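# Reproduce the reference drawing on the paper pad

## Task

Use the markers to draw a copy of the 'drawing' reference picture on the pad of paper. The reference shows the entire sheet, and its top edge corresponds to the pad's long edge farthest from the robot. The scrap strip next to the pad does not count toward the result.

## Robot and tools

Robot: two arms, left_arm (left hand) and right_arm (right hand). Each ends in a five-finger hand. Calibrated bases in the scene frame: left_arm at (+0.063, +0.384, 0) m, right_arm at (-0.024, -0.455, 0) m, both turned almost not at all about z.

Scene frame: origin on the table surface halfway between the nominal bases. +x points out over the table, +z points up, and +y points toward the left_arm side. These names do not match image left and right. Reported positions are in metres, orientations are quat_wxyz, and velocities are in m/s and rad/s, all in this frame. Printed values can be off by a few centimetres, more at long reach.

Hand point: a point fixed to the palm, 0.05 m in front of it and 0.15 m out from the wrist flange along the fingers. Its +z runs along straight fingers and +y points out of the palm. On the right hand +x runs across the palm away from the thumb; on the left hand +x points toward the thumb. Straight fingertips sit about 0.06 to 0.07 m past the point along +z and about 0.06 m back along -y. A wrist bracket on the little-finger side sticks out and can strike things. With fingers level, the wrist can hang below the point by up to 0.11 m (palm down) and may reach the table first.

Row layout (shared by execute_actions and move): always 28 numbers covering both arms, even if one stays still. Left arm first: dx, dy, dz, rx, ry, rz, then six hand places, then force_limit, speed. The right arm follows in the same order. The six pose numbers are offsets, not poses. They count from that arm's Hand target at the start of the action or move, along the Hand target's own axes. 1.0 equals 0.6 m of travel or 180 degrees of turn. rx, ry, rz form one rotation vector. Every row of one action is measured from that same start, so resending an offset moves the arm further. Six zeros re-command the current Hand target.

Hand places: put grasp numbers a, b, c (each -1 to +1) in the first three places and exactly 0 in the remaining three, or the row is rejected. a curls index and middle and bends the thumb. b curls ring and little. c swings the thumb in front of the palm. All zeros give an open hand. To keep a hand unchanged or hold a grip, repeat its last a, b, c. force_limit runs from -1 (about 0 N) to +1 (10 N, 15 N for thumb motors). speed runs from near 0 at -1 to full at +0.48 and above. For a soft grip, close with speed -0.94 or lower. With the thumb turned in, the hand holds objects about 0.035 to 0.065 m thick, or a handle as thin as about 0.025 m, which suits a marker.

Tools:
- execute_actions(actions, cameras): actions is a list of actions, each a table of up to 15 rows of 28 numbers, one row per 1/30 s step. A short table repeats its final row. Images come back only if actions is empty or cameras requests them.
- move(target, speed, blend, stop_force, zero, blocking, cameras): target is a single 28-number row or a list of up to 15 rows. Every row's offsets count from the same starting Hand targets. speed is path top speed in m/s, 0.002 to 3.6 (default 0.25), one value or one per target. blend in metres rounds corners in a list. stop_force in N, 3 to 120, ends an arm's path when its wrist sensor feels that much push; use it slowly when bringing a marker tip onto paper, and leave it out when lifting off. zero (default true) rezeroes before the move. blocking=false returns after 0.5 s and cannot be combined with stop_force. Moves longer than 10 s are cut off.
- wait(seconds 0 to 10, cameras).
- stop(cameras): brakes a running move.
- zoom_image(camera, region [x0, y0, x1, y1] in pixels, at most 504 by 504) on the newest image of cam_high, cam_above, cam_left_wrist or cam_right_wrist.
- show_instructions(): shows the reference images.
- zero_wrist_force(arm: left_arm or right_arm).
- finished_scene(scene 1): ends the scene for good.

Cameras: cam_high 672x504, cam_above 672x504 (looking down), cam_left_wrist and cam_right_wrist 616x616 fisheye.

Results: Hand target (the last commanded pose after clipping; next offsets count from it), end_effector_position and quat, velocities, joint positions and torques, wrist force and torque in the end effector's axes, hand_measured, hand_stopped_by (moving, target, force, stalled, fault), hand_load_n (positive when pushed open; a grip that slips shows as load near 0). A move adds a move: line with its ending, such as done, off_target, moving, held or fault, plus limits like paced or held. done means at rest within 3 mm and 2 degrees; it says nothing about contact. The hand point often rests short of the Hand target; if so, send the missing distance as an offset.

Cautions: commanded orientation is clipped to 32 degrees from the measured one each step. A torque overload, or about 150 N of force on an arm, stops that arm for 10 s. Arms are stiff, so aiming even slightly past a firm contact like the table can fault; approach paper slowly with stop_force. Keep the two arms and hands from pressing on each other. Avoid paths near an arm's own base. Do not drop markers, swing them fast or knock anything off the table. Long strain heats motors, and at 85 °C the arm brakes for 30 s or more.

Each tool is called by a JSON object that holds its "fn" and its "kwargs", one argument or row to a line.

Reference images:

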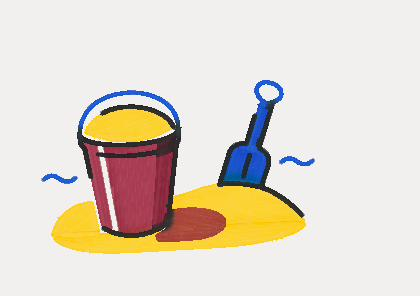

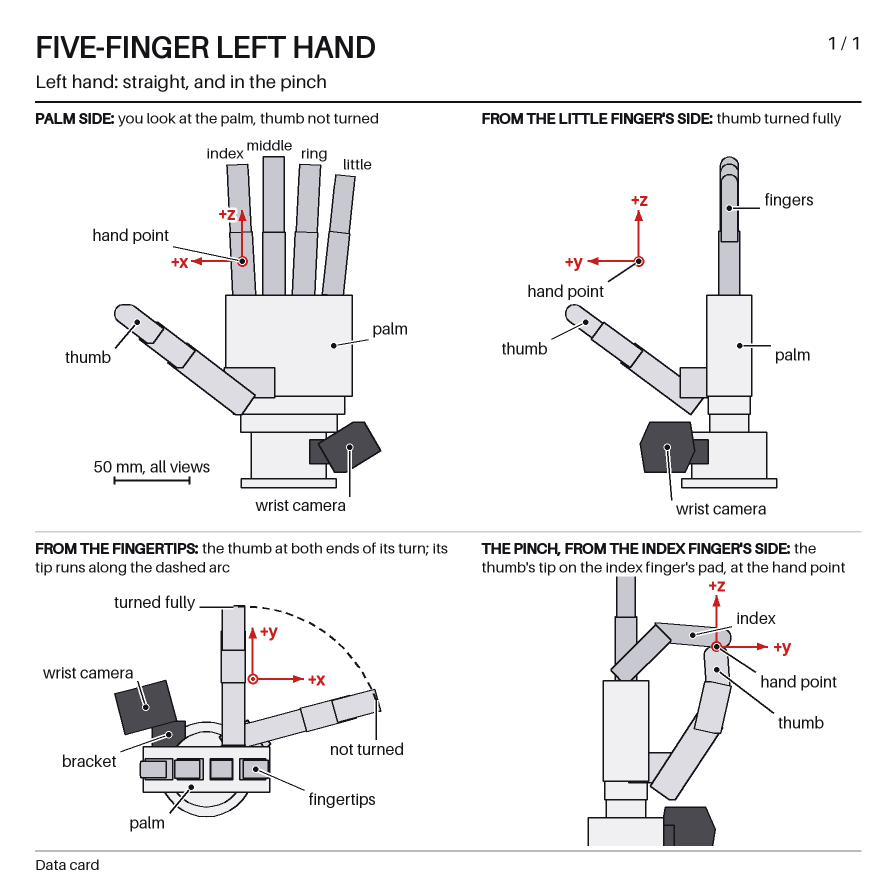

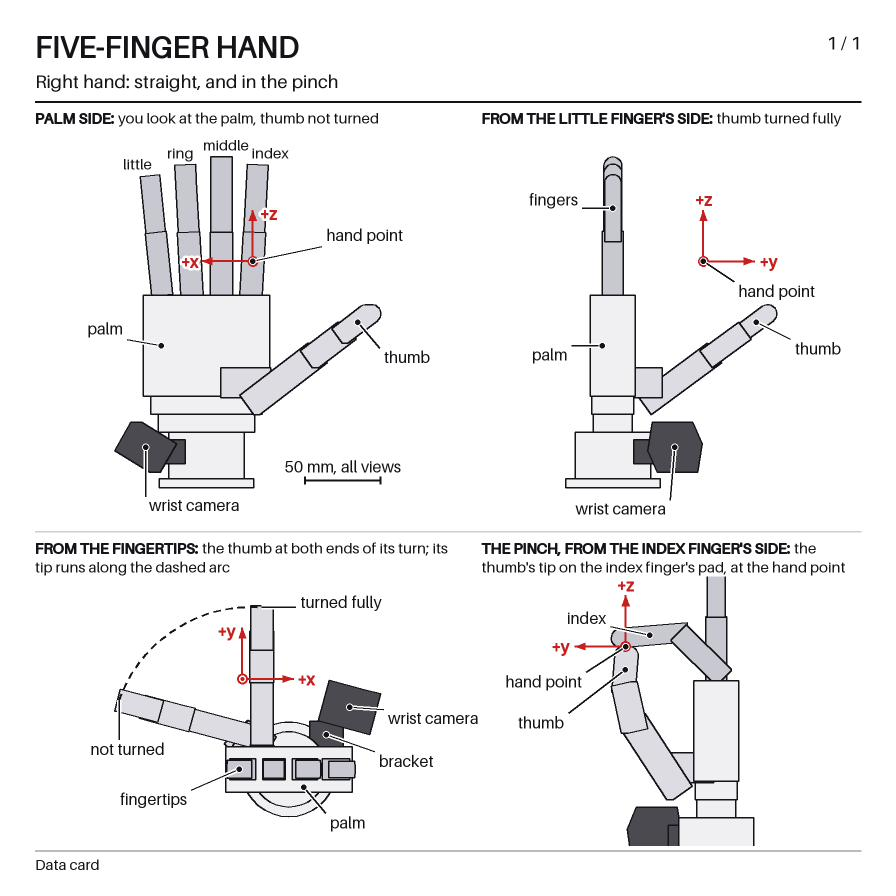

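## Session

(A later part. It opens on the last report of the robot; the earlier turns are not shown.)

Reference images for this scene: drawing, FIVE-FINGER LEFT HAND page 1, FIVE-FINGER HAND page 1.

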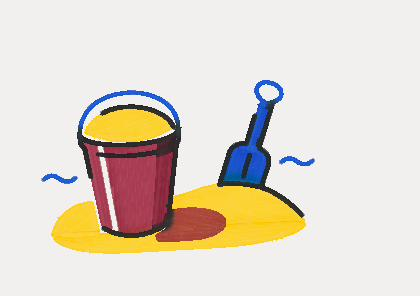

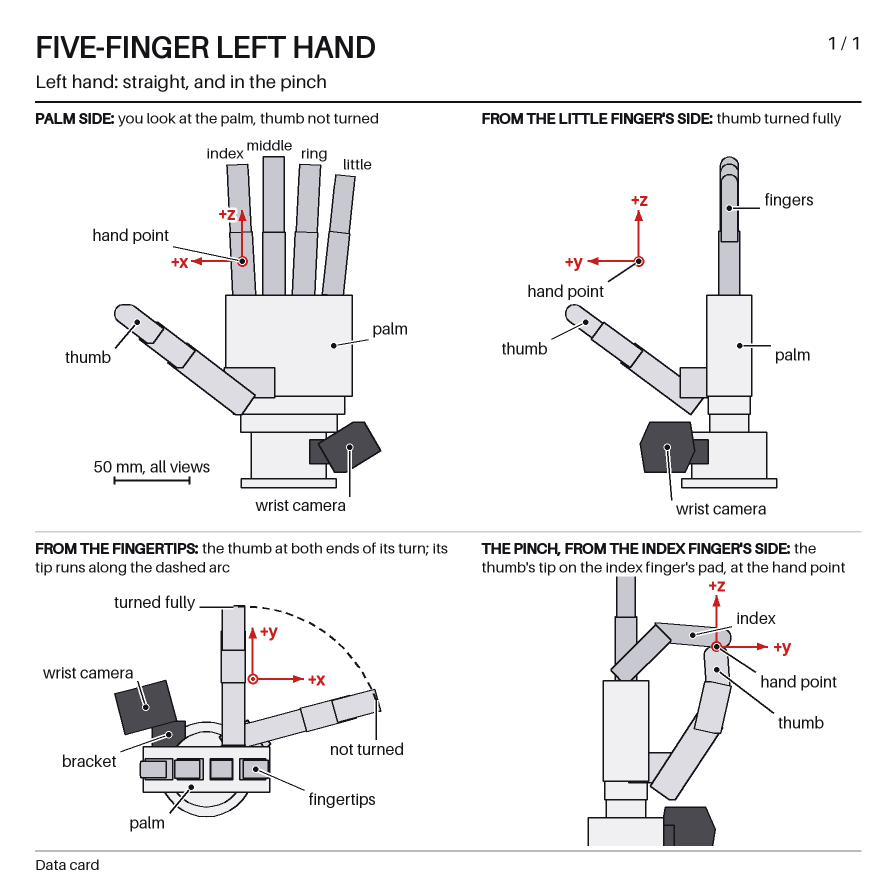

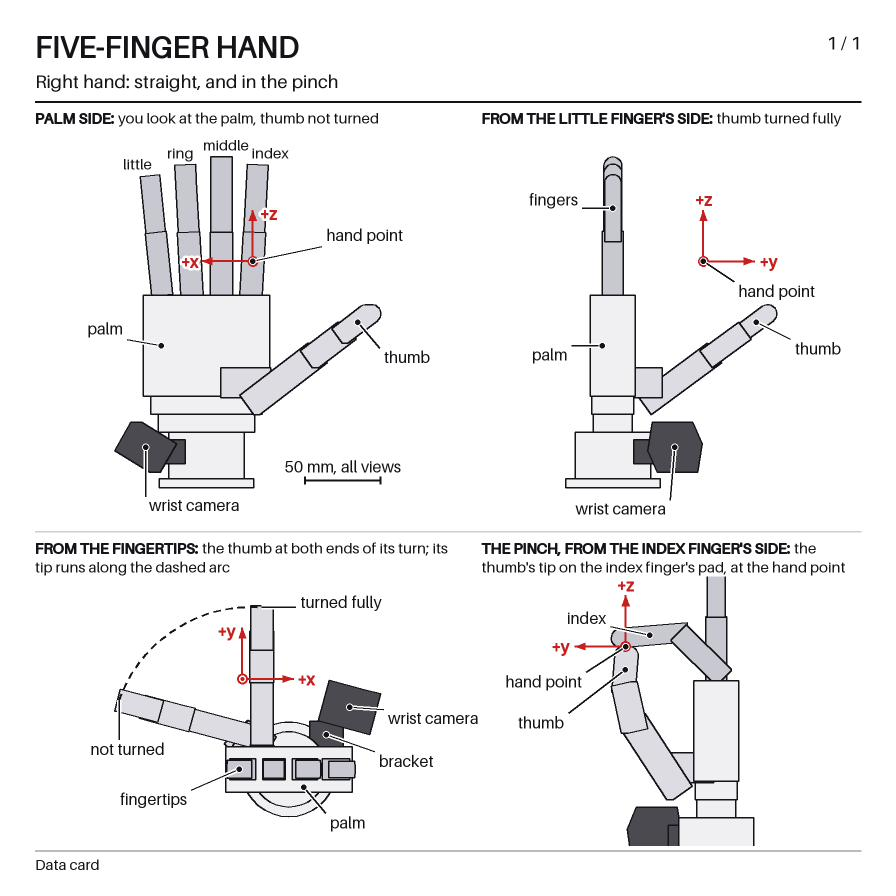

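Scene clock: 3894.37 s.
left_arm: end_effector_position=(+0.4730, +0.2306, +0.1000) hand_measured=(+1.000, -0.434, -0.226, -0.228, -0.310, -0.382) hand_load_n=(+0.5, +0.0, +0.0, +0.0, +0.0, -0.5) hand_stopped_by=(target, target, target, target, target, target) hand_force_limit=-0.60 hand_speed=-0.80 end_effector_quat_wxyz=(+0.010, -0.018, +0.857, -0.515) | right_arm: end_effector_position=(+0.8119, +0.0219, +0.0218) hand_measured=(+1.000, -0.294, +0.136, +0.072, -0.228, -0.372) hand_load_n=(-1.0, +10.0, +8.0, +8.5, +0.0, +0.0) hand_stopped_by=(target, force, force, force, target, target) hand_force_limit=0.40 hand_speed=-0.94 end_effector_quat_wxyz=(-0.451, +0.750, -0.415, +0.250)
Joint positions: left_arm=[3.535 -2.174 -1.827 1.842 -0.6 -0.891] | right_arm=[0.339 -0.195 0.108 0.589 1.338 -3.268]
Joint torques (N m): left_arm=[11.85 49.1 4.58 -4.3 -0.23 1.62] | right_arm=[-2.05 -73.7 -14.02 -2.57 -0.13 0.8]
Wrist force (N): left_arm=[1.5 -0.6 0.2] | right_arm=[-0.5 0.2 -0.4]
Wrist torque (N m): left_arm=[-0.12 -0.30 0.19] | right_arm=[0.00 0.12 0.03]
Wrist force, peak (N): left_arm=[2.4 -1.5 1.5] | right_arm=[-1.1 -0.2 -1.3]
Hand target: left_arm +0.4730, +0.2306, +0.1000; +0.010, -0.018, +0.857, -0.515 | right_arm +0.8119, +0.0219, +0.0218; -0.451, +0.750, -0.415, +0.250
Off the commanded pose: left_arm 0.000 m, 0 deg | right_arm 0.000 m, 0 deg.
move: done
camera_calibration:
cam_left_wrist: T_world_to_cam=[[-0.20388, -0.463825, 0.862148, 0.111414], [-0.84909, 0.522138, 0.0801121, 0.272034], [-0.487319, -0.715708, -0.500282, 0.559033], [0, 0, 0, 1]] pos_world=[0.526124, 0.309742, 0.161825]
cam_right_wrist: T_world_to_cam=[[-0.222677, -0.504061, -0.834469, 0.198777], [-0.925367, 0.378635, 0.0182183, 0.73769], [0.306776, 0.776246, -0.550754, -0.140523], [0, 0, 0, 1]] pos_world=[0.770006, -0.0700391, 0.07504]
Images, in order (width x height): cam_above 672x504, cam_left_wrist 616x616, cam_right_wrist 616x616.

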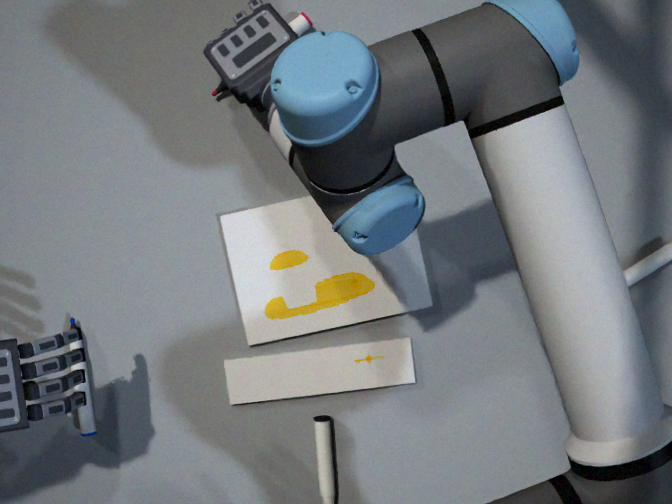

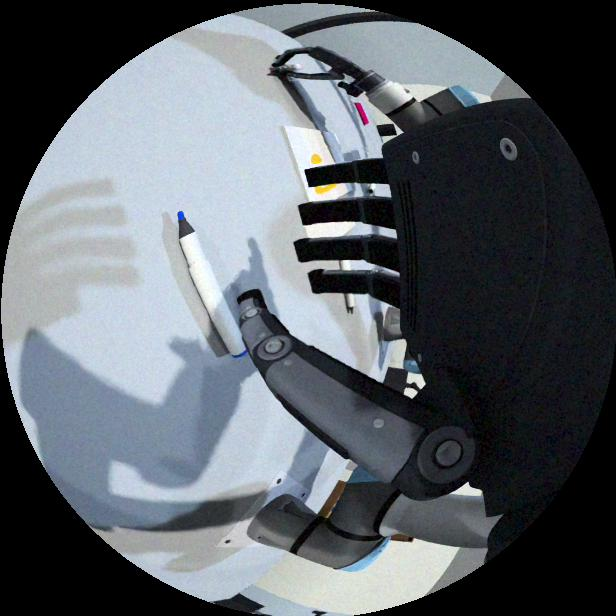

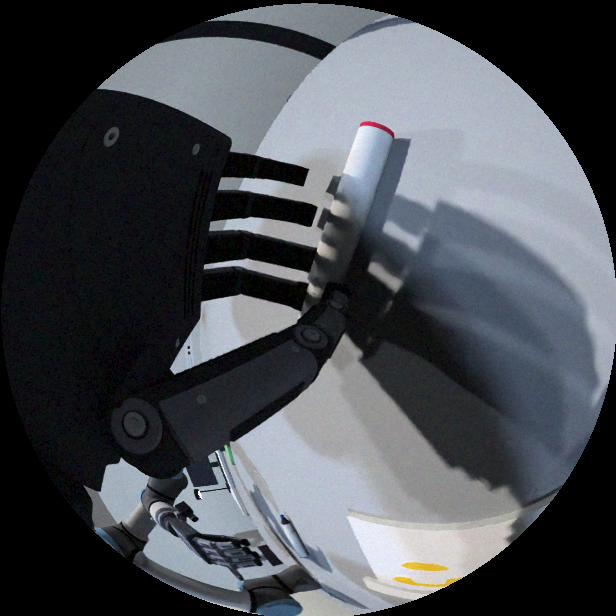

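{"fn": "move", "kwargs": {
  "target": [
    [0,0,0,0,0,0,0.42,0.33,1,0,0,0,-0.6,-0.8,0,0,0,0,0,0,0.8,0.7,1,0,0,0,-0.85,-0.94],
    [0.008,0.0732,0.0577,0,0,0,0.42,0.33,1,0,0,0,-0.6,-0.8,0,-0.0649,-0.0909,0,0,0,0.8,0.7,1,0,0,0,-0.85,-0.94],
    [0.008,0.0732,0.0577,0,0,0,0.42,0.33,1,0,0,0,-0.6,-0.8,0.3278,0.1139,-0.4207,0,0,0,0.8,0.7,1,0,0,0,-0.85,-0.94],
    [0.008,0.0732,0.0577,0,0,0,0.42,0.33,1,0,0,0,-0.6,-0.8,0.3278,0.1874,-0.3816,0,0,0,0.8,0.7,1,0,0,0,-0.85,-0.94]
  ],
  "blend": [0,0.02,0.02,0],
  "speed": [0.1,0.1,0.25,0.06],
  "cameras": ["cam_above","cam_right_wrist","cam_left_wrist"]
}}

Scene clock: 3988.63 s.
left_arm: end_effector_position=(+0.4686, +0.2205, +0.0450) hand_measured=(+1.000, -0.434, -0.226, -0.228, -0.310, -0.382) hand_load_n=(+0.0, +0.0, +0.0, +0.0, +0.0, +0.0) hand_stopped_by=(target, target, target, target, target, target) hand_force_limit=-0.60 hand_speed=-0.80 end_effector_quat_wxyz=(+0.010, -0.018, +0.857, -0.515) | right_arm: end_effector_position=(+0.7001, -0.2801, +0.0294) hand_measured=(+1.000, -0.294, +0.136, +0.072, +0.064, +0.142) hand_load_n=(-0.5, +10.5, +8.0, +7.5, +0.5, +0.5) hand_stopped_by=(target, force, force, force, force, force) hand_force_limit=-0.85 hand_speed=-0.94 end_effector_quat_wxyz=(-0.451, +0.750, -0.415, +0.250) end_effector_velocity=(+0.000, +0.000, +0.002) end_effector_angular_velocity=(+0.000, +0.000, +0.000)
Joint positions: left_arm=[3.516 -2.271 -1.848 1.983 -0.59 -0.919] | right_arm=[-0.108 -0.846 1.378 0.077 0.956 -3.526]
Joint velocities: left_arm=[within noise] | right_arm=[0 -0.003 -0.001 0.005 0 0]
Joint torques (N m): left_arm=[11.39 51 19.73 -1.12 -0.27 1.51] | right_arm=[-7.25 -59.7 -27.45 2.73 -0.18 2.89]
Wrist force (N): left_arm=[1.4 -0.5 -0.1] | right_arm=[-0.3 0.8 -0.1]
Wrist torque (N m): left_arm=[-0.05 -0.30 0.17] | right_arm=[0.10 0.10 0.04]
Wrist force, peak (N): left_arm=[1.6 -1.5 -0.1] | right_arm=[0.3 1.4 -1.1]
Hand target: left_arm +0.4686, +0.2205, +0.0450; +0.010, -0.018, +0.857, -0.515 | right_arm +0.7002, -0.2801, +0.0296; -0.451, +0.750, -0.415, +0.250
Off the commanded pose: left_arm 0.000 m, 0 deg | right_arm 0.000 m, 0 deg.
move: done
camera_calibration:
cam_left_wrist: T_world_to_cam=[[-0.20388, -0.463825, 0.862148, 0.153251], [-0.84909, 0.522138, 0.0801121, 0.277978], [-0.487319, -0.715708, -0.500282, 0.522145], [0, 0, 0, 1]] pos_world=[0.521724, 0.299642, 0.106825]
cam_right_wrist: T_world_to_cam=[[-0.222838, -0.504015, -0.834453, 0.0282028], [-0.925358, 0.378648, 0.0184081, 0.748424], [0.306686, 0.77627, -0.550771, 0.132511], [0, 0, 0, 1]] pos_world=[0.658205, -0.372039, 0.0827403]
Images, in order (width x height): cam_above 672x504, cam_left_wrist 616x616, cam_right_wrist 616x616.

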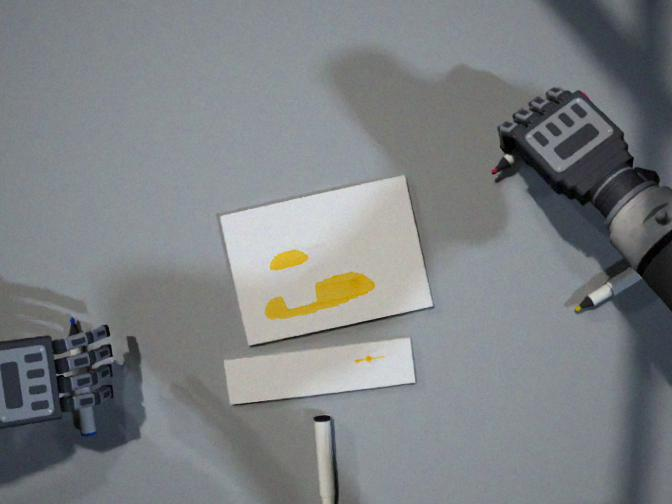

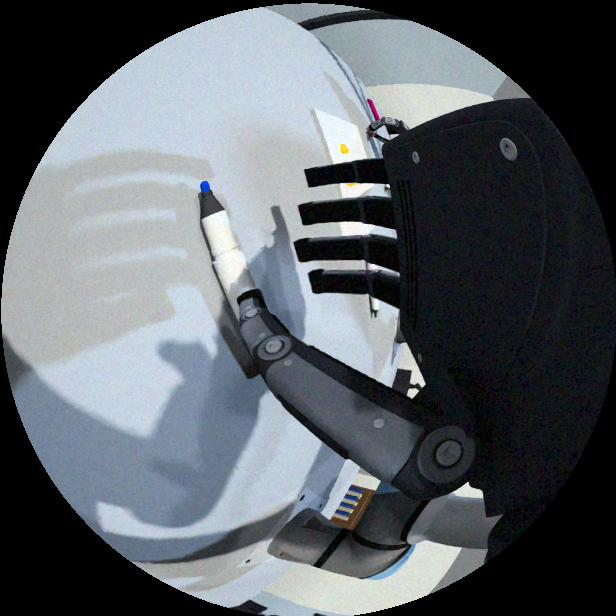

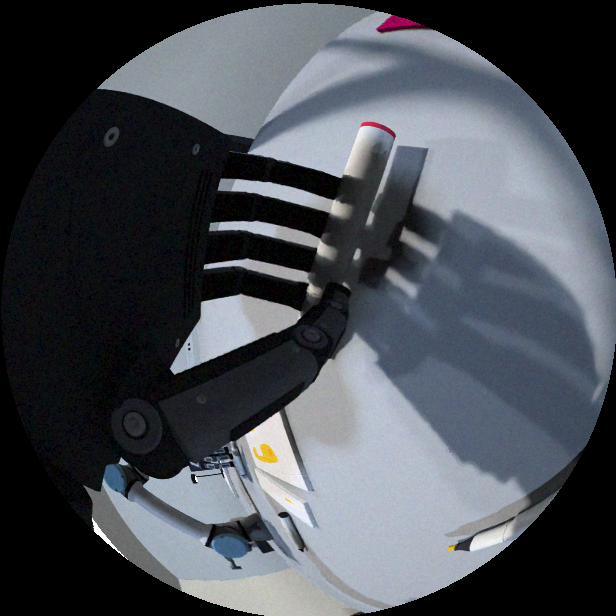

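{"fn": "move", "kwargs": {
  "target": [0,0.0468,0.0220,0,0,0,0.42,0.33,1,0,0,0,-0.6,-0.8,0,0.0230,0.0122,0,0,0,0.8,0.7,1,0,0,0,-0.85,-0.94],
  "stop_force": 3,
  "speed": 0.01,
  "cameras": ["cam_right_wrist","cam_left_wrist"]
}}

Scene clock: 4015.23 s.
left_arm: end_effector_position=(+0.4685, +0.2218, +0.0187) hand_measured=(+1.000, -0.434, -0.226, -0.228, -0.310, -0.382) hand_load_n=(+0.0, +0.0, +0.0, +0.5, +0.0, +0.0) hand_stopped_by=(target, target, target, target, target, target) hand_force_limit=-0.60 hand_speed=-0.80 end_effector_quat_wxyz=(+0.010, -0.018, +0.857, -0.515) | right_arm: end_effector_position=(+0.7002, -0.2801, +0.0205) hand_measured=(+1.000, -0.294, +0.136, +0.072, +0.064, +0.142) hand_load_n=(+0.0, +10.5, +8.0, +7.5, +0.5, +0.5) hand_stopped_by=(target, force, force, force, force, force) hand_force_limit=-0.85 hand_speed=-0.94 end_effector_quat_wxyz=(-0.451, +0.750, -0.415, +0.250)
Joint positions: left_arm=[3.519 -2.326 -1.847 2.033 -0.592 -0.915] | right_arm=[-0.108 -0.835 1.384 0.06 0.956 -3.526]
Joint torques (N m): left_arm=[-2.43 51.01 1.74 -3.64 -0.33 -0.88] | right_arm=[-7.28 -54.88 -22.17 2.93 1.25 2.23]
Wrist force (N): left_arm=[2.6 -3.4 -1.5] | right_arm=[-1.1 -2.9 -1.3]
Wrist torque (N m): left_arm=[-0.03 -0.30 0.17] | right_arm=[0.08 0.15 -0.18]
Wrist force, peak (N): left_arm=[1.8 -11.2 -6.6] | right_arm=[-2.0 -5.2 -2.7]
Hand target: left_arm +0.4685, +0.2218, +0.0187; +0.010, -0.018, +0.857, -0.515 (not the last commanded pose) | right_arm +0.7002, -0.2801, +0.0205; -0.451, +0.750, -0.415, +0.250 (not the last commanded pose)
Off the commanded pose: left_arm 0.005 m, 0 deg | right_arm 0.006 m, 0 deg.
move: contact (left_arm, right_arm)
camera_calibration:
cam_left_wrist: T_world_to_cam=[[-0.203891, -0.463839, 0.862138, 0.176586], [-0.849131, 0.522078, 0.0800687, 0.279397], [-0.487242, -0.715743, -0.500307, 0.509962], [0, 0, 0, 1]] pos_world=[0.521724, 0.301042, 0.0805253]
cam_right_wrist: T_world_to_cam=[[-0.222592, -0.504075, -0.834482, 0.0206163], [-0.925357, 0.378664, 0.0180978, 0.74871], [0.306866, 0.776223, -0.550737, 0.12744], [0, 0, 0, 1]] pos_world=[0.658307, -0.372039, 0.0738397]
Images, in order (width x height): cam_left_wrist 616x616, cam_right_wrist 616x616.

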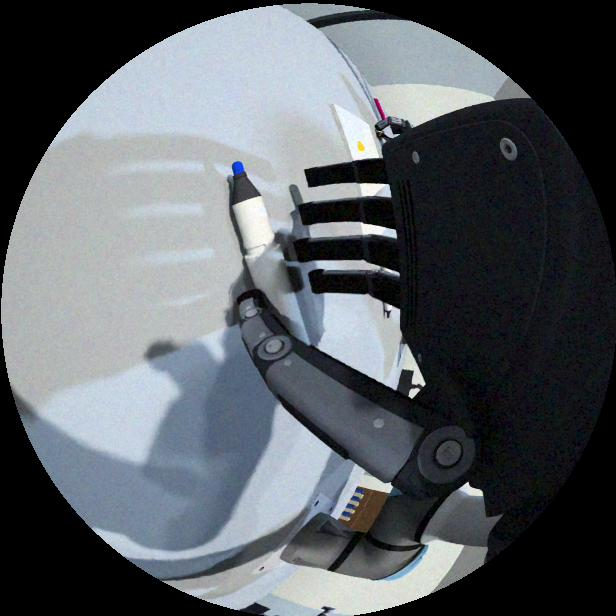

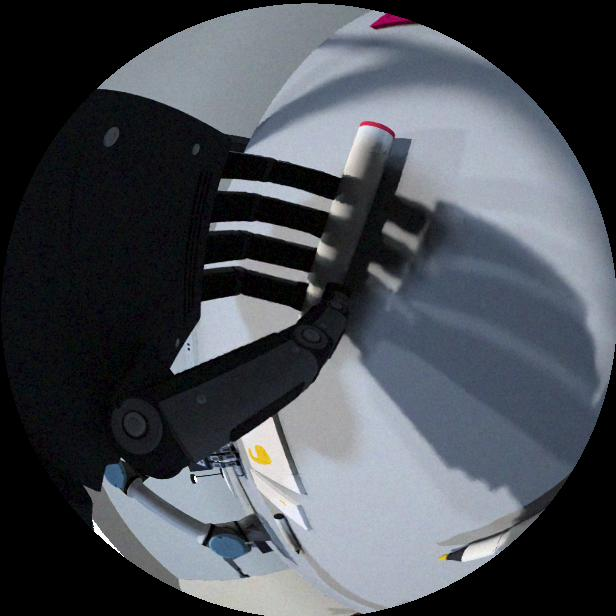

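{"fn": "move", "kwargs": {
  "target": [
    [0,-0.0044,-0.0023,0,0,0,0.42,0.33,1,0,0,0,-0.6,-0.8,0,0,0,0,0,0,0.6,0.5,1,0,0,0,-0.6,-0.8],
    [0,-0.0044,-0.0023,0,0,0,0.56,0.35,1,0,0,0,-0.6,-0.9,0,0,0,0,0,0,0.54,0.45,1,0,0,0,-0.6,-0.8],
    [0,0,0,0,0,0,0.66,0.35,1,0,0,0,-0.2,-0.94,0,-0.0059,-0.0031,0,0,0,0.42,0.33,1,0,0,0,-0.6,-0.8],
    [0,0,0,0,0,0,0.72,0.35,1,0,0,0,0.4,-0.94,0,-0.0883,-0.0469,0,0,0,0.42,0.33,1,0,0,0,-0.6,-0.8]
  ],
  "speed": [0.01,0.01,0.01,0.06],
  "cameras": ["cam_above","cam_right_wrist","cam_left_wrist"]
}}

Scene clock: 4040.93 s.
left_arm: end_effector_position=(+0.4685, +0.2218, +0.0187) hand_measured=(+1.000, -0.318, +0.096, +0.070, -0.228, -0.372) hand_load_n=(-2.5, +10.0, +7.0, +8.0, +0.0, +0.0) hand_stopped_by=(target, force, force, force, target, target) hand_force_limit=0.40 hand_speed=-0.94 end_effector_quat_wxyz=(+0.010, -0.018, +0.857, -0.515) | right_arm: end_effector_position=(+0.7001, -0.2801, +0.0805) hand_measured=(+1.000, -0.434, -0.226, -0.228, -0.310, -0.382) hand_load_n=(+0.5, +0.0, +0.0, +0.0, +0.0, +0.0) hand_stopped_by=(target, target, target, target, target, target) hand_force_limit=-0.60 hand_speed=-0.80 end_effector_quat_wxyz=(-0.451, +0.750, -0.415, +0.250)
Joint positions: left_arm=[3.519 -2.326 -1.847 2.033 -0.592 -0.915] | right_arm=[-0.108 -0.903 1.333 0.179 0.956 -3.526]
Joint torques (N m): left_arm=[14.09 49.95 19.15 0.08 -1.39 1.36] | right_arm=[-3.47 -38.72 -11.2 -2.08 -2.9 -2.22]
Wrist force (N): left_arm=[1.6 -9.6 0.2] | right_arm=[-0.9 0.5 0.2]
Wrist torque (N m): left_arm=[-0.19 -0.32 0.32] | right_arm=[0.04 0.13 -0.05]
Wrist force, peak (N): left_arm=[2.1 -11.5 0.0] | right_arm=[-0.8 -3.7 -6.5]
Hand target: left_arm +0.4685, +0.2218, +0.0187; +0.010, -0.018, +0.857, -0.515 | right_arm +0.7001, -0.2801, +0.0805; -0.451, +0.750, -0.415, +0.250
Off the commanded pose: left_arm 0.000 m, 0 deg | right_arm 0.000 m, 0 deg.
move: done
camera_calibration:
cam_left_wrist: T_world_to_cam=[[-0.20388, -0.463825, 0.862148, 0.176528], [-0.84909, 0.522138, 0.0801121, 0.279406], [-0.487319, -0.715708, -0.500282, 0.509918], [0, 0, 0, 1]] pos_world=[0.521724, 0.300942, 0.0805253]
cam_right_wrist: T_world_to_cam=[[-0.2226, -0.504092, -0.83447, 0.0705763], [-0.925385, 0.378593, 0.0181491, 0.747519], [0.306775, 0.776246, -0.550754, 0.160531], [0, 0, 0, 1]] pos_world=[0.658206, -0.372039, 0.13374]
Images, in order (width x height): cam_above 672x504, cam_left_wrist 616x616, cam_right_wrist 616x616.

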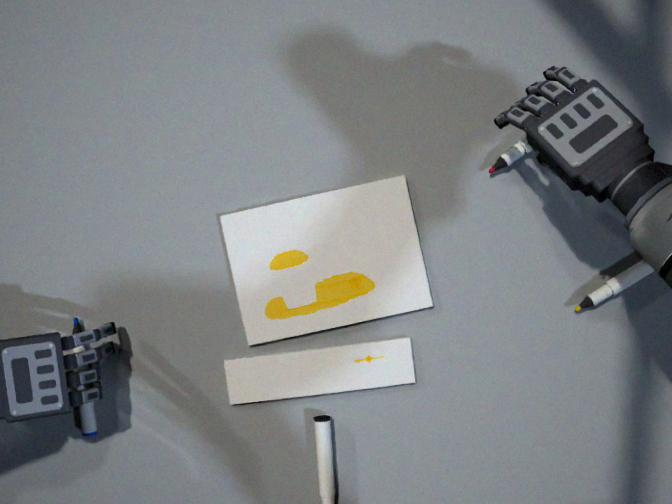

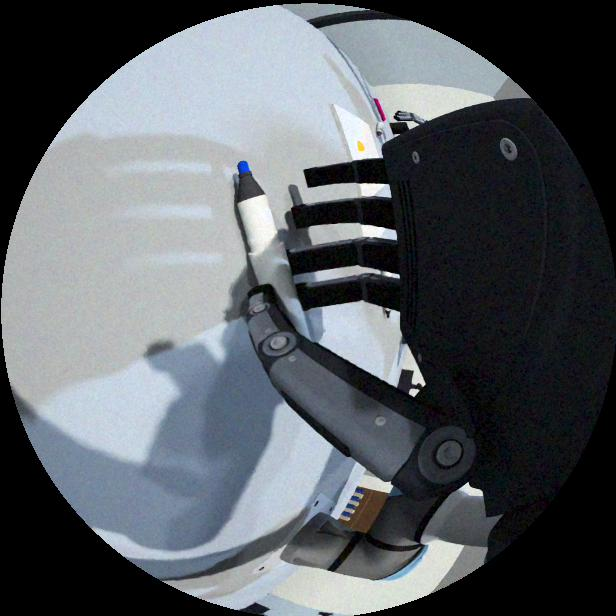

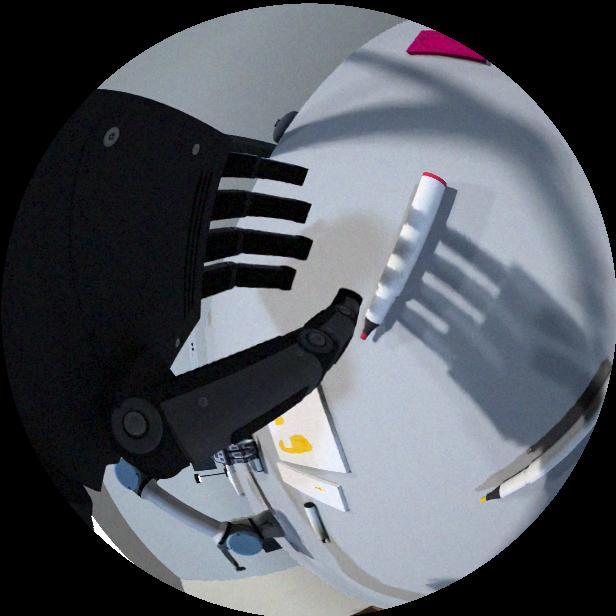

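{"fn": "move", "kwargs": {
  "target": [
    [-0.0007,-0.0805,-0.0616,0,0,0,0.72,0.35,1,0,0,0,0.4,-0.94,0.0567,0.0670,0.0355,0,0,0,0.45,0.35,1,0,0,0,-0.6,-0.8],
    [-0.0477,-0.2503,0.0048,0,-0.2595,-0.1378,0.72,0.35,1,0,0,0,0.4,-0.94,0.0567,0.0670,0.0355,0,0,0,0.45,0.35,1,0,0,0,-0.6,-0.8],
    [0.1210,-0.2706,0.0432,0,-0.5190,-0.2757,0.72,0.35,1,0,0,0,0.4,-0.94,0.0567,0.0670,0.0355,0,0,0,0.45,0.35,1,0,0,0,-0.6,-0.8]
  ],
  "blend": [0.02,0.04,0],
  "speed": [0.06,0.25,0.25],
  "cameras": ["cam_above","cam_right_wrist","cam_left_wrist"]
}}

Scene clock: 4127.50 s.
left_arm: end_effector_position=(+0.4001, +0.1197, +0.1499) hand_measured=(+1.000, -0.318, +0.096, +0.070, -0.228, -0.372) hand_load_n=(-2.0, +11.0, +6.5, +5.5, +0.0, +0.0) hand_stopped_by=(target, force, force, force, target, target) hand_force_limit=0.40 hand_speed=-0.94 end_effector_quat_wxyz=(-0.417, +0.694, -0.503, +0.302) end_effector_velocity=(+0.001, +0.000, +0.001) end_effector_angular_velocity=(-0.003, -0.003, +0.004) | right_arm: end_effector_position=(+0.7182, -0.3089, +0.0350) hand_measured=(+1.000, -0.418, -0.170, -0.162, -0.268, -0.346) hand_load_n=(+0.0, +0.0, +0.0, +0.0, +0.0, +0.0) hand_stopped_by=(target, target, target, target, target, target) hand_force_limit=-0.60 hand_speed=-0.80 end_effector_quat_wxyz=(-0.451, +0.750, -0.415, +0.250)
Joint positions: left_arm=[2.434 -1.645 -2.019 2.876 -2.418 -3.787] | right_arm=[-0.152 -0.812 1.304 0.137 0.92 -3.558]
Joint velocities: left_arm=[0 0 0.001 0 -0.003 -0.005] | right_arm=[within noise]
Joint torques (N m): left_arm=[2.96 24.68 5.56 -1.99 -2.57 -1.35] | right_arm=[9.18 -59.49 -10.99 2.6 2.3 2.5]
Wrist force (N): left_arm=[1.6 -0.1 -0.4] | right_arm=[-0.7 0.4 -0.3]
Wrist torque (N m): left_arm=[0.02 -0.37 0.13] | right_arm=[0.05 0.16 0.12]
Wrist force, peak (N): left_arm=[1.6 -10.2 -0.1] | right_arm=[-1.0 0.8 -0.3]
Hand target: left_arm +0.4000, +0.1197, +0.1498; -0.417, +0.694, -0.503, +0.302 | right_arm +0.7182, -0.3089, +0.0350; -0.451, +0.750, -0.415, +0.250
Off the commanded pose: left_arm 0.000 m, 0 deg | right_arm 0.000 m, 0 deg.
move: done
camera_calibration:
cam_left_wrist: T_world_to_cam=[[0.50139, -0.0711113, 0.862294, -0.327073], [-0.271785, -0.959115, 0.0789363, 0.210489], [0.821426, -0.273936, -0.500218, -0.107337], [0, 0, 0, 1]] pos_world=[0.309369, 0.149221, 0.211726]
cam_right_wrist: T_world_to_cam=[[-0.222592, -0.504075, -0.834482, 0.0222056], [-0.925357, 0.378664, 0.0180978, 0.77601], [0.306866, 0.776223, -0.550737, 0.152257], [0, 0, 0, 1]] pos_world=[0.676307, -0.400839, 0.0883397]
Images, in order (width x height): cam_above 672x504, cam_left_wrist 616x616, cam_right_wrist 616x616.

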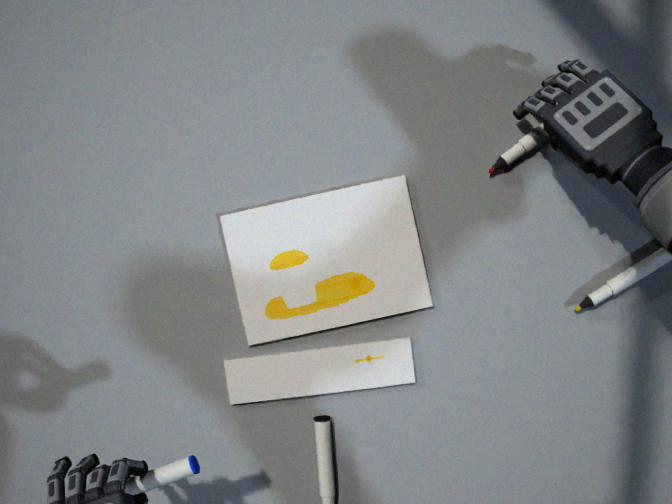

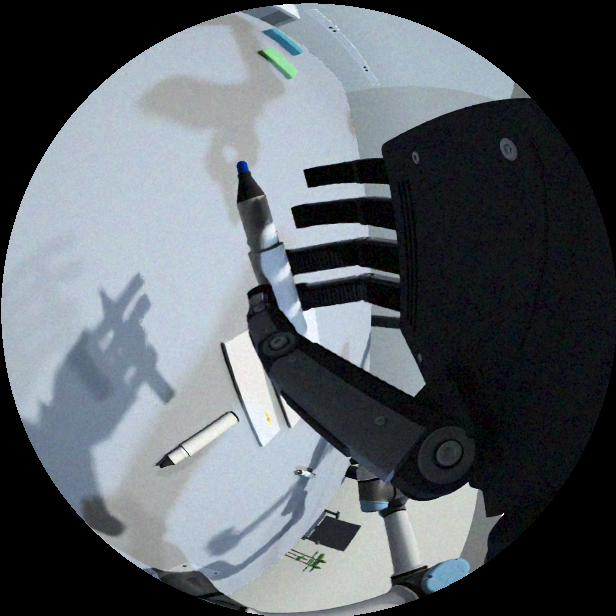

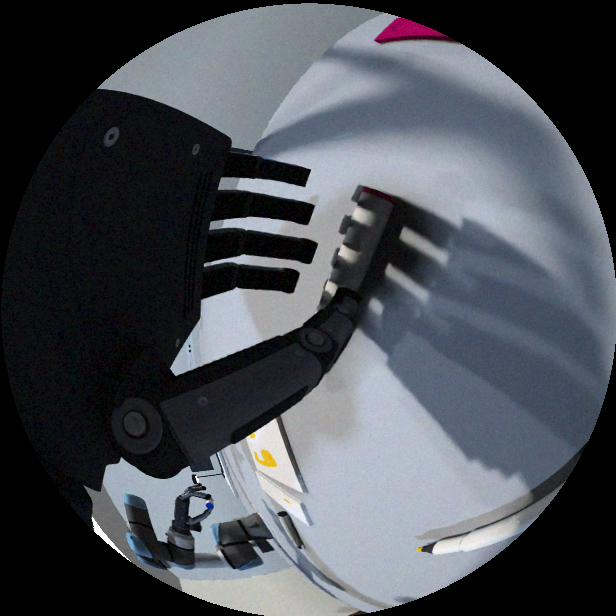

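{"fn": "move", "kwargs": {
  "target": [
    [0,0.1737,0.0922,0,0,0,0.72,0.35,1,0,0,0,0.4,-0.94,0,0,0,0,0,0,0.45,0.35,1,0,0,0,-0.6,-0.8],
    [0,0.2001,0.1063,0,0,0,0.72,0.35,1,0,0,0,0.4,-0.94,0,0.0338,0.018,0,0,0,0.45,0.35,1,0,0,0,-0.6,-0.8]
  ],
  "speed": [0.06,0.006],
  "stop_force": 3,
  "cameras": ["cam_right_wrist","cam_left_wrist"]
}}

Scene clock: 4149.03 s.
left_arm: end_effector_position=(+0.4000, +0.1198, +0.0186) hand_measured=(+1.000, -0.318, +0.096, +0.070, -0.228, -0.372) hand_load_n=(-2.0, +11.0, +6.5, +5.0, +0.0, +0.0) hand_stopped_by=(target, force, force, force, target, target) hand_force_limit=0.40 hand_speed=-0.94 end_effector_quat_wxyz=(-0.417, +0.694, -0.503, +0.302) | right_arm: end_effector_position=(+0.7182, -0.3089, +0.0210) hand_measured=(+1.000, -0.418, -0.170, -0.162, -0.268, -0.346) hand_load_n=(+0.0, +0.0, +0.0, -0.5, +0.0, +0.0) hand_stopped_by=(target, target, target, target, target, target) hand_force_limit=-0.60 hand_speed=-0.80 end_effector_quat_wxyz=(-0.451, +0.750, -0.415, +0.250)
Joint positions: left_arm=[2.434 -1.878 -2.167 3.257 -2.419 -3.787] | right_arm=[-0.152 -0.796 1.314 0.111 0.92 -3.558]
Joint torques (N m): left_arm=[10.85 37.63 20.31 -2.82 0.59 1.29] | right_arm=[5.5 -56.33 -23.18 2.96 2.37 2.4]
Wrist force (N): left_arm=[1.8 -3.8 -1.4] | right_arm=[-1.1 -3.0 -2.4]
Wrist torque (N m): left_arm=[-0.16 -0.35 0.24] | right_arm=[0.11 0.18 0.01]
Wrist force, peak (N): left_arm=[1.2 -8.3 -3.8] | right_arm=[-1.4 -5.8 -4.4]
Hand target: left_arm +0.4000, +0.1198, +0.0186; -0.417, +0.694, -0.503, +0.302 (not the last commanded pose) | right_arm +0.7182, -0.3089, +0.0210; -0.451, +0.750, -0.415, +0.250 (not the last commanded pose)
Off the commanded pose: left_arm 0.005 m, 0 deg | right_arm 0.009 m, 0 deg.
move: contact (left_arm, right_arm); path passed 1 of 2 targets
camera_calibration:
cam_left_wrist: T_world_to_cam=[[0.501465, -0.0710257, 0.862257, -0.213823], [-0.271466, -0.959211, 0.078865, 0.220939], [0.821486, -0.273621, -0.500292, -0.172938], [0, 0, 0, 1]] pos_world=[0.309268, 0.149421, 0.0804261]
cam_right_wrist: T_world_to_cam=[[-0.222592, -0.504075, -0.834482, 0.0105229], [-0.925357, 0.378664, 0.0180978, 0.776263], [0.306866, 0.776223, -0.550737, 0.144547], [0, 0, 0, 1]] pos_world=[0.676307, -0.400839, 0.0743397]
Images, in order (width x height): cam_left_wrist 616x616, cam_right_wrist 616x616.

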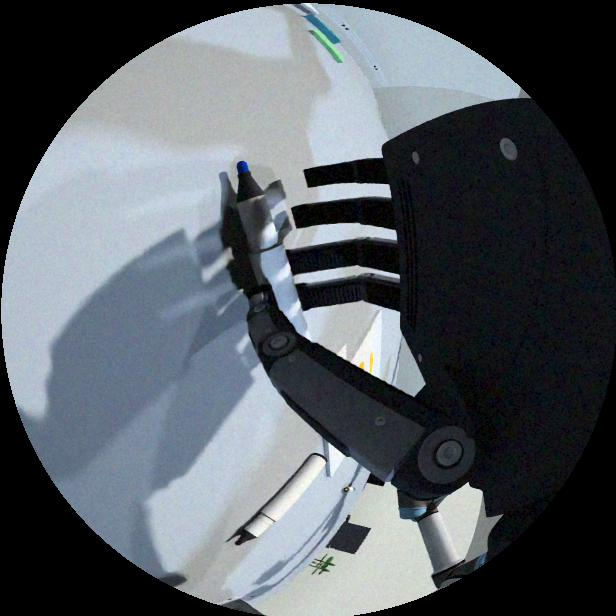

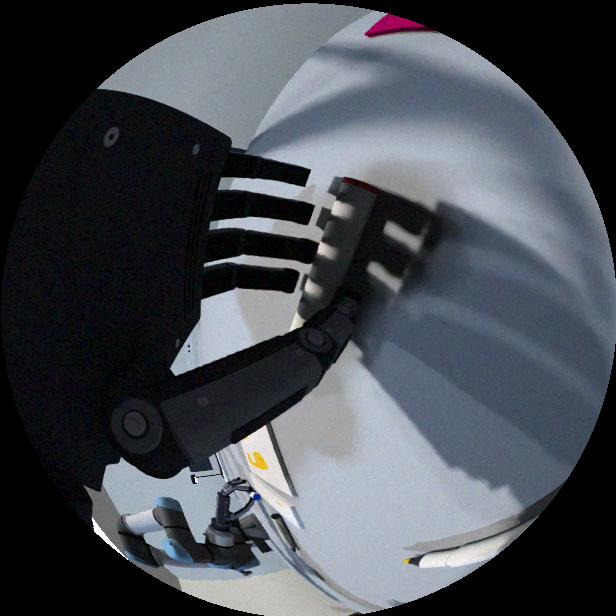

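{"fn": "move", "kwargs": {
  "target": [
    [0,0,0,0,0,0,0.6,0.35,1,0,0,0,-0.6,-0.8,0,-0.0044,-0.0023,0,0,0,0.45,0.35,1,0,0,0,-0.6,-0.8],
    [0,0,0,0,0,0,0.54,0.35,1,0,0,0,-0.6,-0.8,0,-0.0044,-0.0023,0,0,0,0.56,0.35,1,0,0,0,-0.6,-0.9],
    [0,-0.0059,-0.0031,0,0,0,0.42,0.33,1,0,0,0,-0.6,-0.8,0,0,0,0,0,0,0.66,0.35,1,0,0,0,-0.2,-0.94]
  ],
  "speed": [0.01,0.01,0.01],
  "cameras": ["cam_right_wrist","cam_left_wrist"]
}}

{"fn": "move", "kwargs": {
  "target": [
    [0,0,0,0,0,0,0.42,0.33,1,0,0,0,-0.6,-0.8,0,0,0,0,0,0,0.72,0.35,1,0,0,0,0.4,-0.94],
    [0,-0.1177,-0.0625,0,0,0,0.42,0.33,1,0,0,0,-0.6,-0.8,0,0,0,0,0,0,0.8,0.7,1,0,0,0,-0.85,-0.94]
  ],
  "speed": [0.06,0.06],
  "cameras": ["cam_high","cam_right_wrist","cam_left_wrist"]
}}

Scene clock: 4171.80 s.
left_arm: end_effector_position=(+0.4000, +0.1198, +0.0226) hand_measured=(+1.000, -0.434, -0.226, -0.228, -0.310, -0.382) hand_load_n=(+0.0, +0.0, +0.0, +0.0, +0.0, -0.5) hand_stopped_by=(target, target, target, target, target, target) hand_force_limit=-0.60 hand_speed=-0.80 end_effector_quat_wxyz=(-0.417, +0.694, -0.503, +0.302) | right_arm: end_effector_position=(+0.7182, -0.3089, +0.0210) hand_measured=(+1.000, -0.318, +0.094, +0.072, -0.236, -0.366) hand_load_n=(+0.5, +6.5, +4.0, +6.0, +0.0, +0.0) hand_stopped_by=(target, force, force, force, target, target) hand_force_limit=-0.20 hand_speed=-0.94 end_effector_quat_wxyz=(-0.451, +0.750, -0.415, +0.250)
Joint positions: left_arm=[2.434 -1.869 -2.164 3.246 -2.418 -3.787] | right_arm=[-0.152 -0.796 1.314 0.111 0.92 -3.558]
Joint torques (N m): left_arm=[13.23 13.62 7.57 0.96 0.3 1.4] | right_arm=[5.06 -56.63 -20.37 1.88 0.59 1.18]
Wrist force (N): left_arm=[1.6 -0.6 -0.2] | right_arm=[-0.5 0.3 -0.2]
Wrist torque (N m): left_arm=[-0.05 -0.31 0.16] | right_arm=[0.02 0.11 0.09]
Wrist force, peak (N): left_arm=[1.6 -12.8 -14.5] | right_arm=[-0.9 -3.2 -2.6]
Hand target: left_arm +0.4000, +0.1198, +0.0226; -0.417, +0.694, -0.503, +0.302 | right_arm +0.7182, -0.3089, +0.0210; -0.451, +0.750, -0.415, +0.250
Off the commanded pose: left_arm 0.000 m, 0 deg | right_arm 0.000 m, 0 deg.
move: done
camera_calibration:
cam_left_wrist: T_world_to_cam=[[0.501458, -0.0710291, 0.862262, -0.217319], [-0.271547, -0.959185, 0.0789082, 0.220669], [0.821463, -0.273714, -0.500278, -0.171], [0, 0, 0, 1]] pos_world=[0.309368, 0.149421, 0.0844261]
cam_right_wrist: T_world_to_cam=[[-0.222669, -0.504044, -0.834481, 0.0105876], [-0.925339, 0.378706, 0.018167, 0.776262], [0.306866, 0.776223, -0.550737, 0.144546], [0, 0, 0, 1]] pos_world=[0.676306, -0.400839, 0.0743398]
Images, in order (width x height): cam_left_wrist 616x616, cam_right_wrist 616x616.

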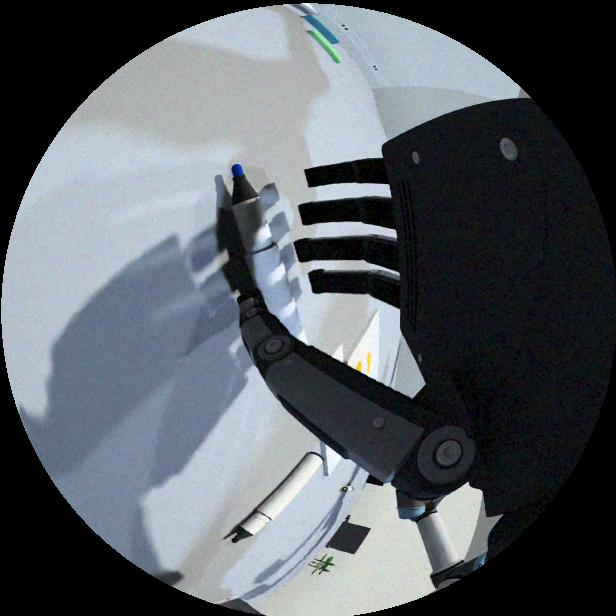

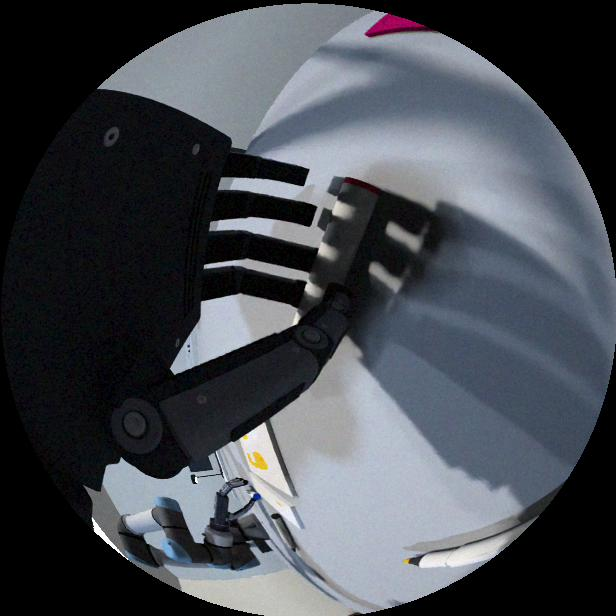

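Scene clock: 4177.57 s.
left_arm: end_effector_position=(+0.4000, +0.1198, +0.1025) hand_measured=(+1.000, -0.434, -0.226, -0.228, -0.310, -0.382) hand_load_n=(+0.0, +0.0, +0.0, +0.0, +0.0, +0.0) hand_stopped_by=(target, target, target, target, target, target) hand_force_limit=-0.60 hand_speed=-0.80 end_effector_quat_wxyz=(-0.417, +0.694, -0.503, +0.302) | right_arm: end_effector_position=(+0.7182, -0.3089, +0.0210) hand_measured=(+1.000, -0.314, +0.108, +0.076, +0.088, +0.192) hand_load_n=(+0.0, +10.5, +8.5, +5.5, +0.5, +0.5) hand_stopped_by=(target, force, force, force, force, force) hand_force_limit=-0.85 hand_speed=-0.94 end_effector_quat_wxyz=(-0.451, +0.750, -0.415, +0.250)
Joint positions: left_arm=[2.434 -1.714 -2.085 3.011 -2.419 -3.787] | right_arm=[-0.152 -0.796 1.314 0.111 0.92 -3.558]
Joint torques (N m): left_arm=[-12.87 11.48 1.84 -2.51 -2.06 1.27] | right_arm=[-3.88 -58.49 -21.53 1.83 -2.6 -1.92]
Wrist force (N): left_arm=[1.7 -0.5 -0.2] | right_arm=[-0.4 -0.2 0.0]
Wrist torque (N m): left_arm=[-0.06 -0.32 0.06] | right_arm=[-0.03 0.10 0.08]
Wrist force, peak (N): left_arm=[2.1 -1.1 -0.1] | right_arm=[-1.0 0.3 -0.5]
Hand target: left_arm +0.4000, +0.1198, +0.1025; -0.417, +0.694, -0.503, +0.302 | right_arm +0.7182, -0.3089, +0.0210; -0.451, +0.750, -0.415, +0.250
Off the commanded pose: left_arm 0.000 m, 0 deg | right_arm 0.000 m, 0 deg.
move: done
camera_calibration:
cam_left_wrist: T_world_to_cam=[[0.501459, -0.0710224, 0.862261, -0.286223], [-0.271544, -0.959185, 0.0789141, 0.214266], [0.821464, -0.273714, -0.500278, -0.131055], [0, 0, 0, 1]] pos_world=[0.309368, 0.149321, 0.164326]
cam_right_wrist: T_world_to_cam=[[-0.222592, -0.504075, -0.834482, 0.0105229], [-0.925357, 0.378664, 0.0180978, 0.776263], [0.306866, 0.776223, -0.550737, 0.144547], [0, 0, 0, 1]] pos_world=[0.676307, -0.400839, 0.0743397]
Images, in order (width x height): cam_high 672x504, cam_left_wrist 616x616, cam_right_wrist 616x616.

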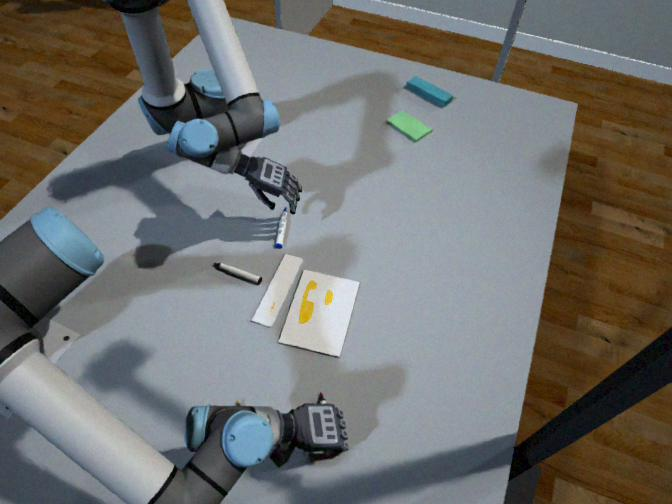

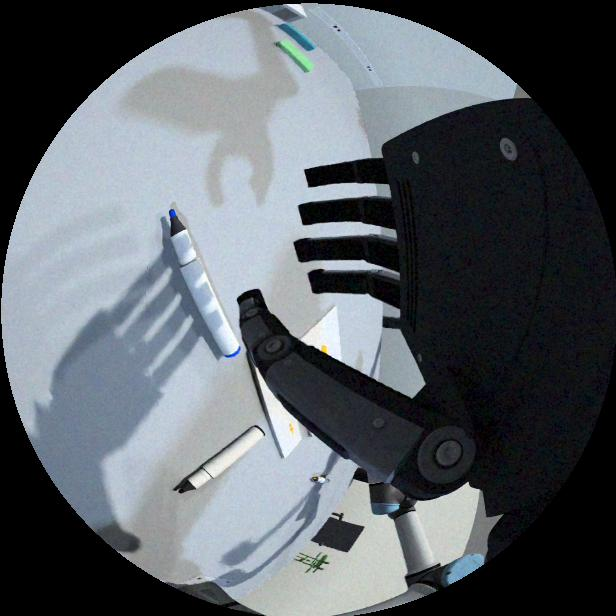

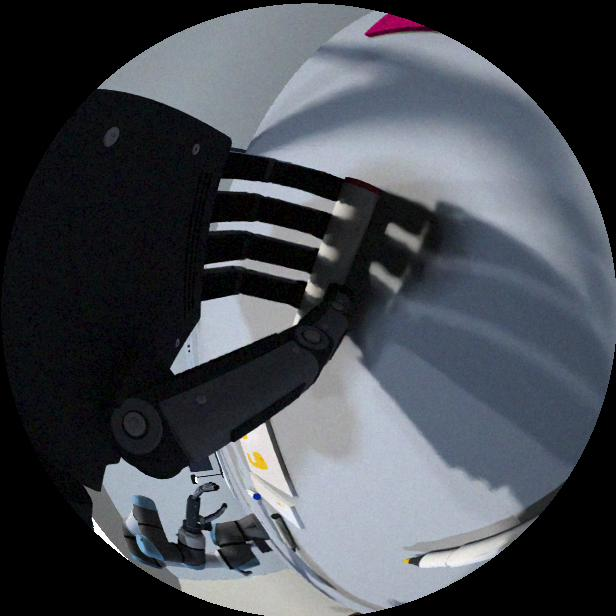

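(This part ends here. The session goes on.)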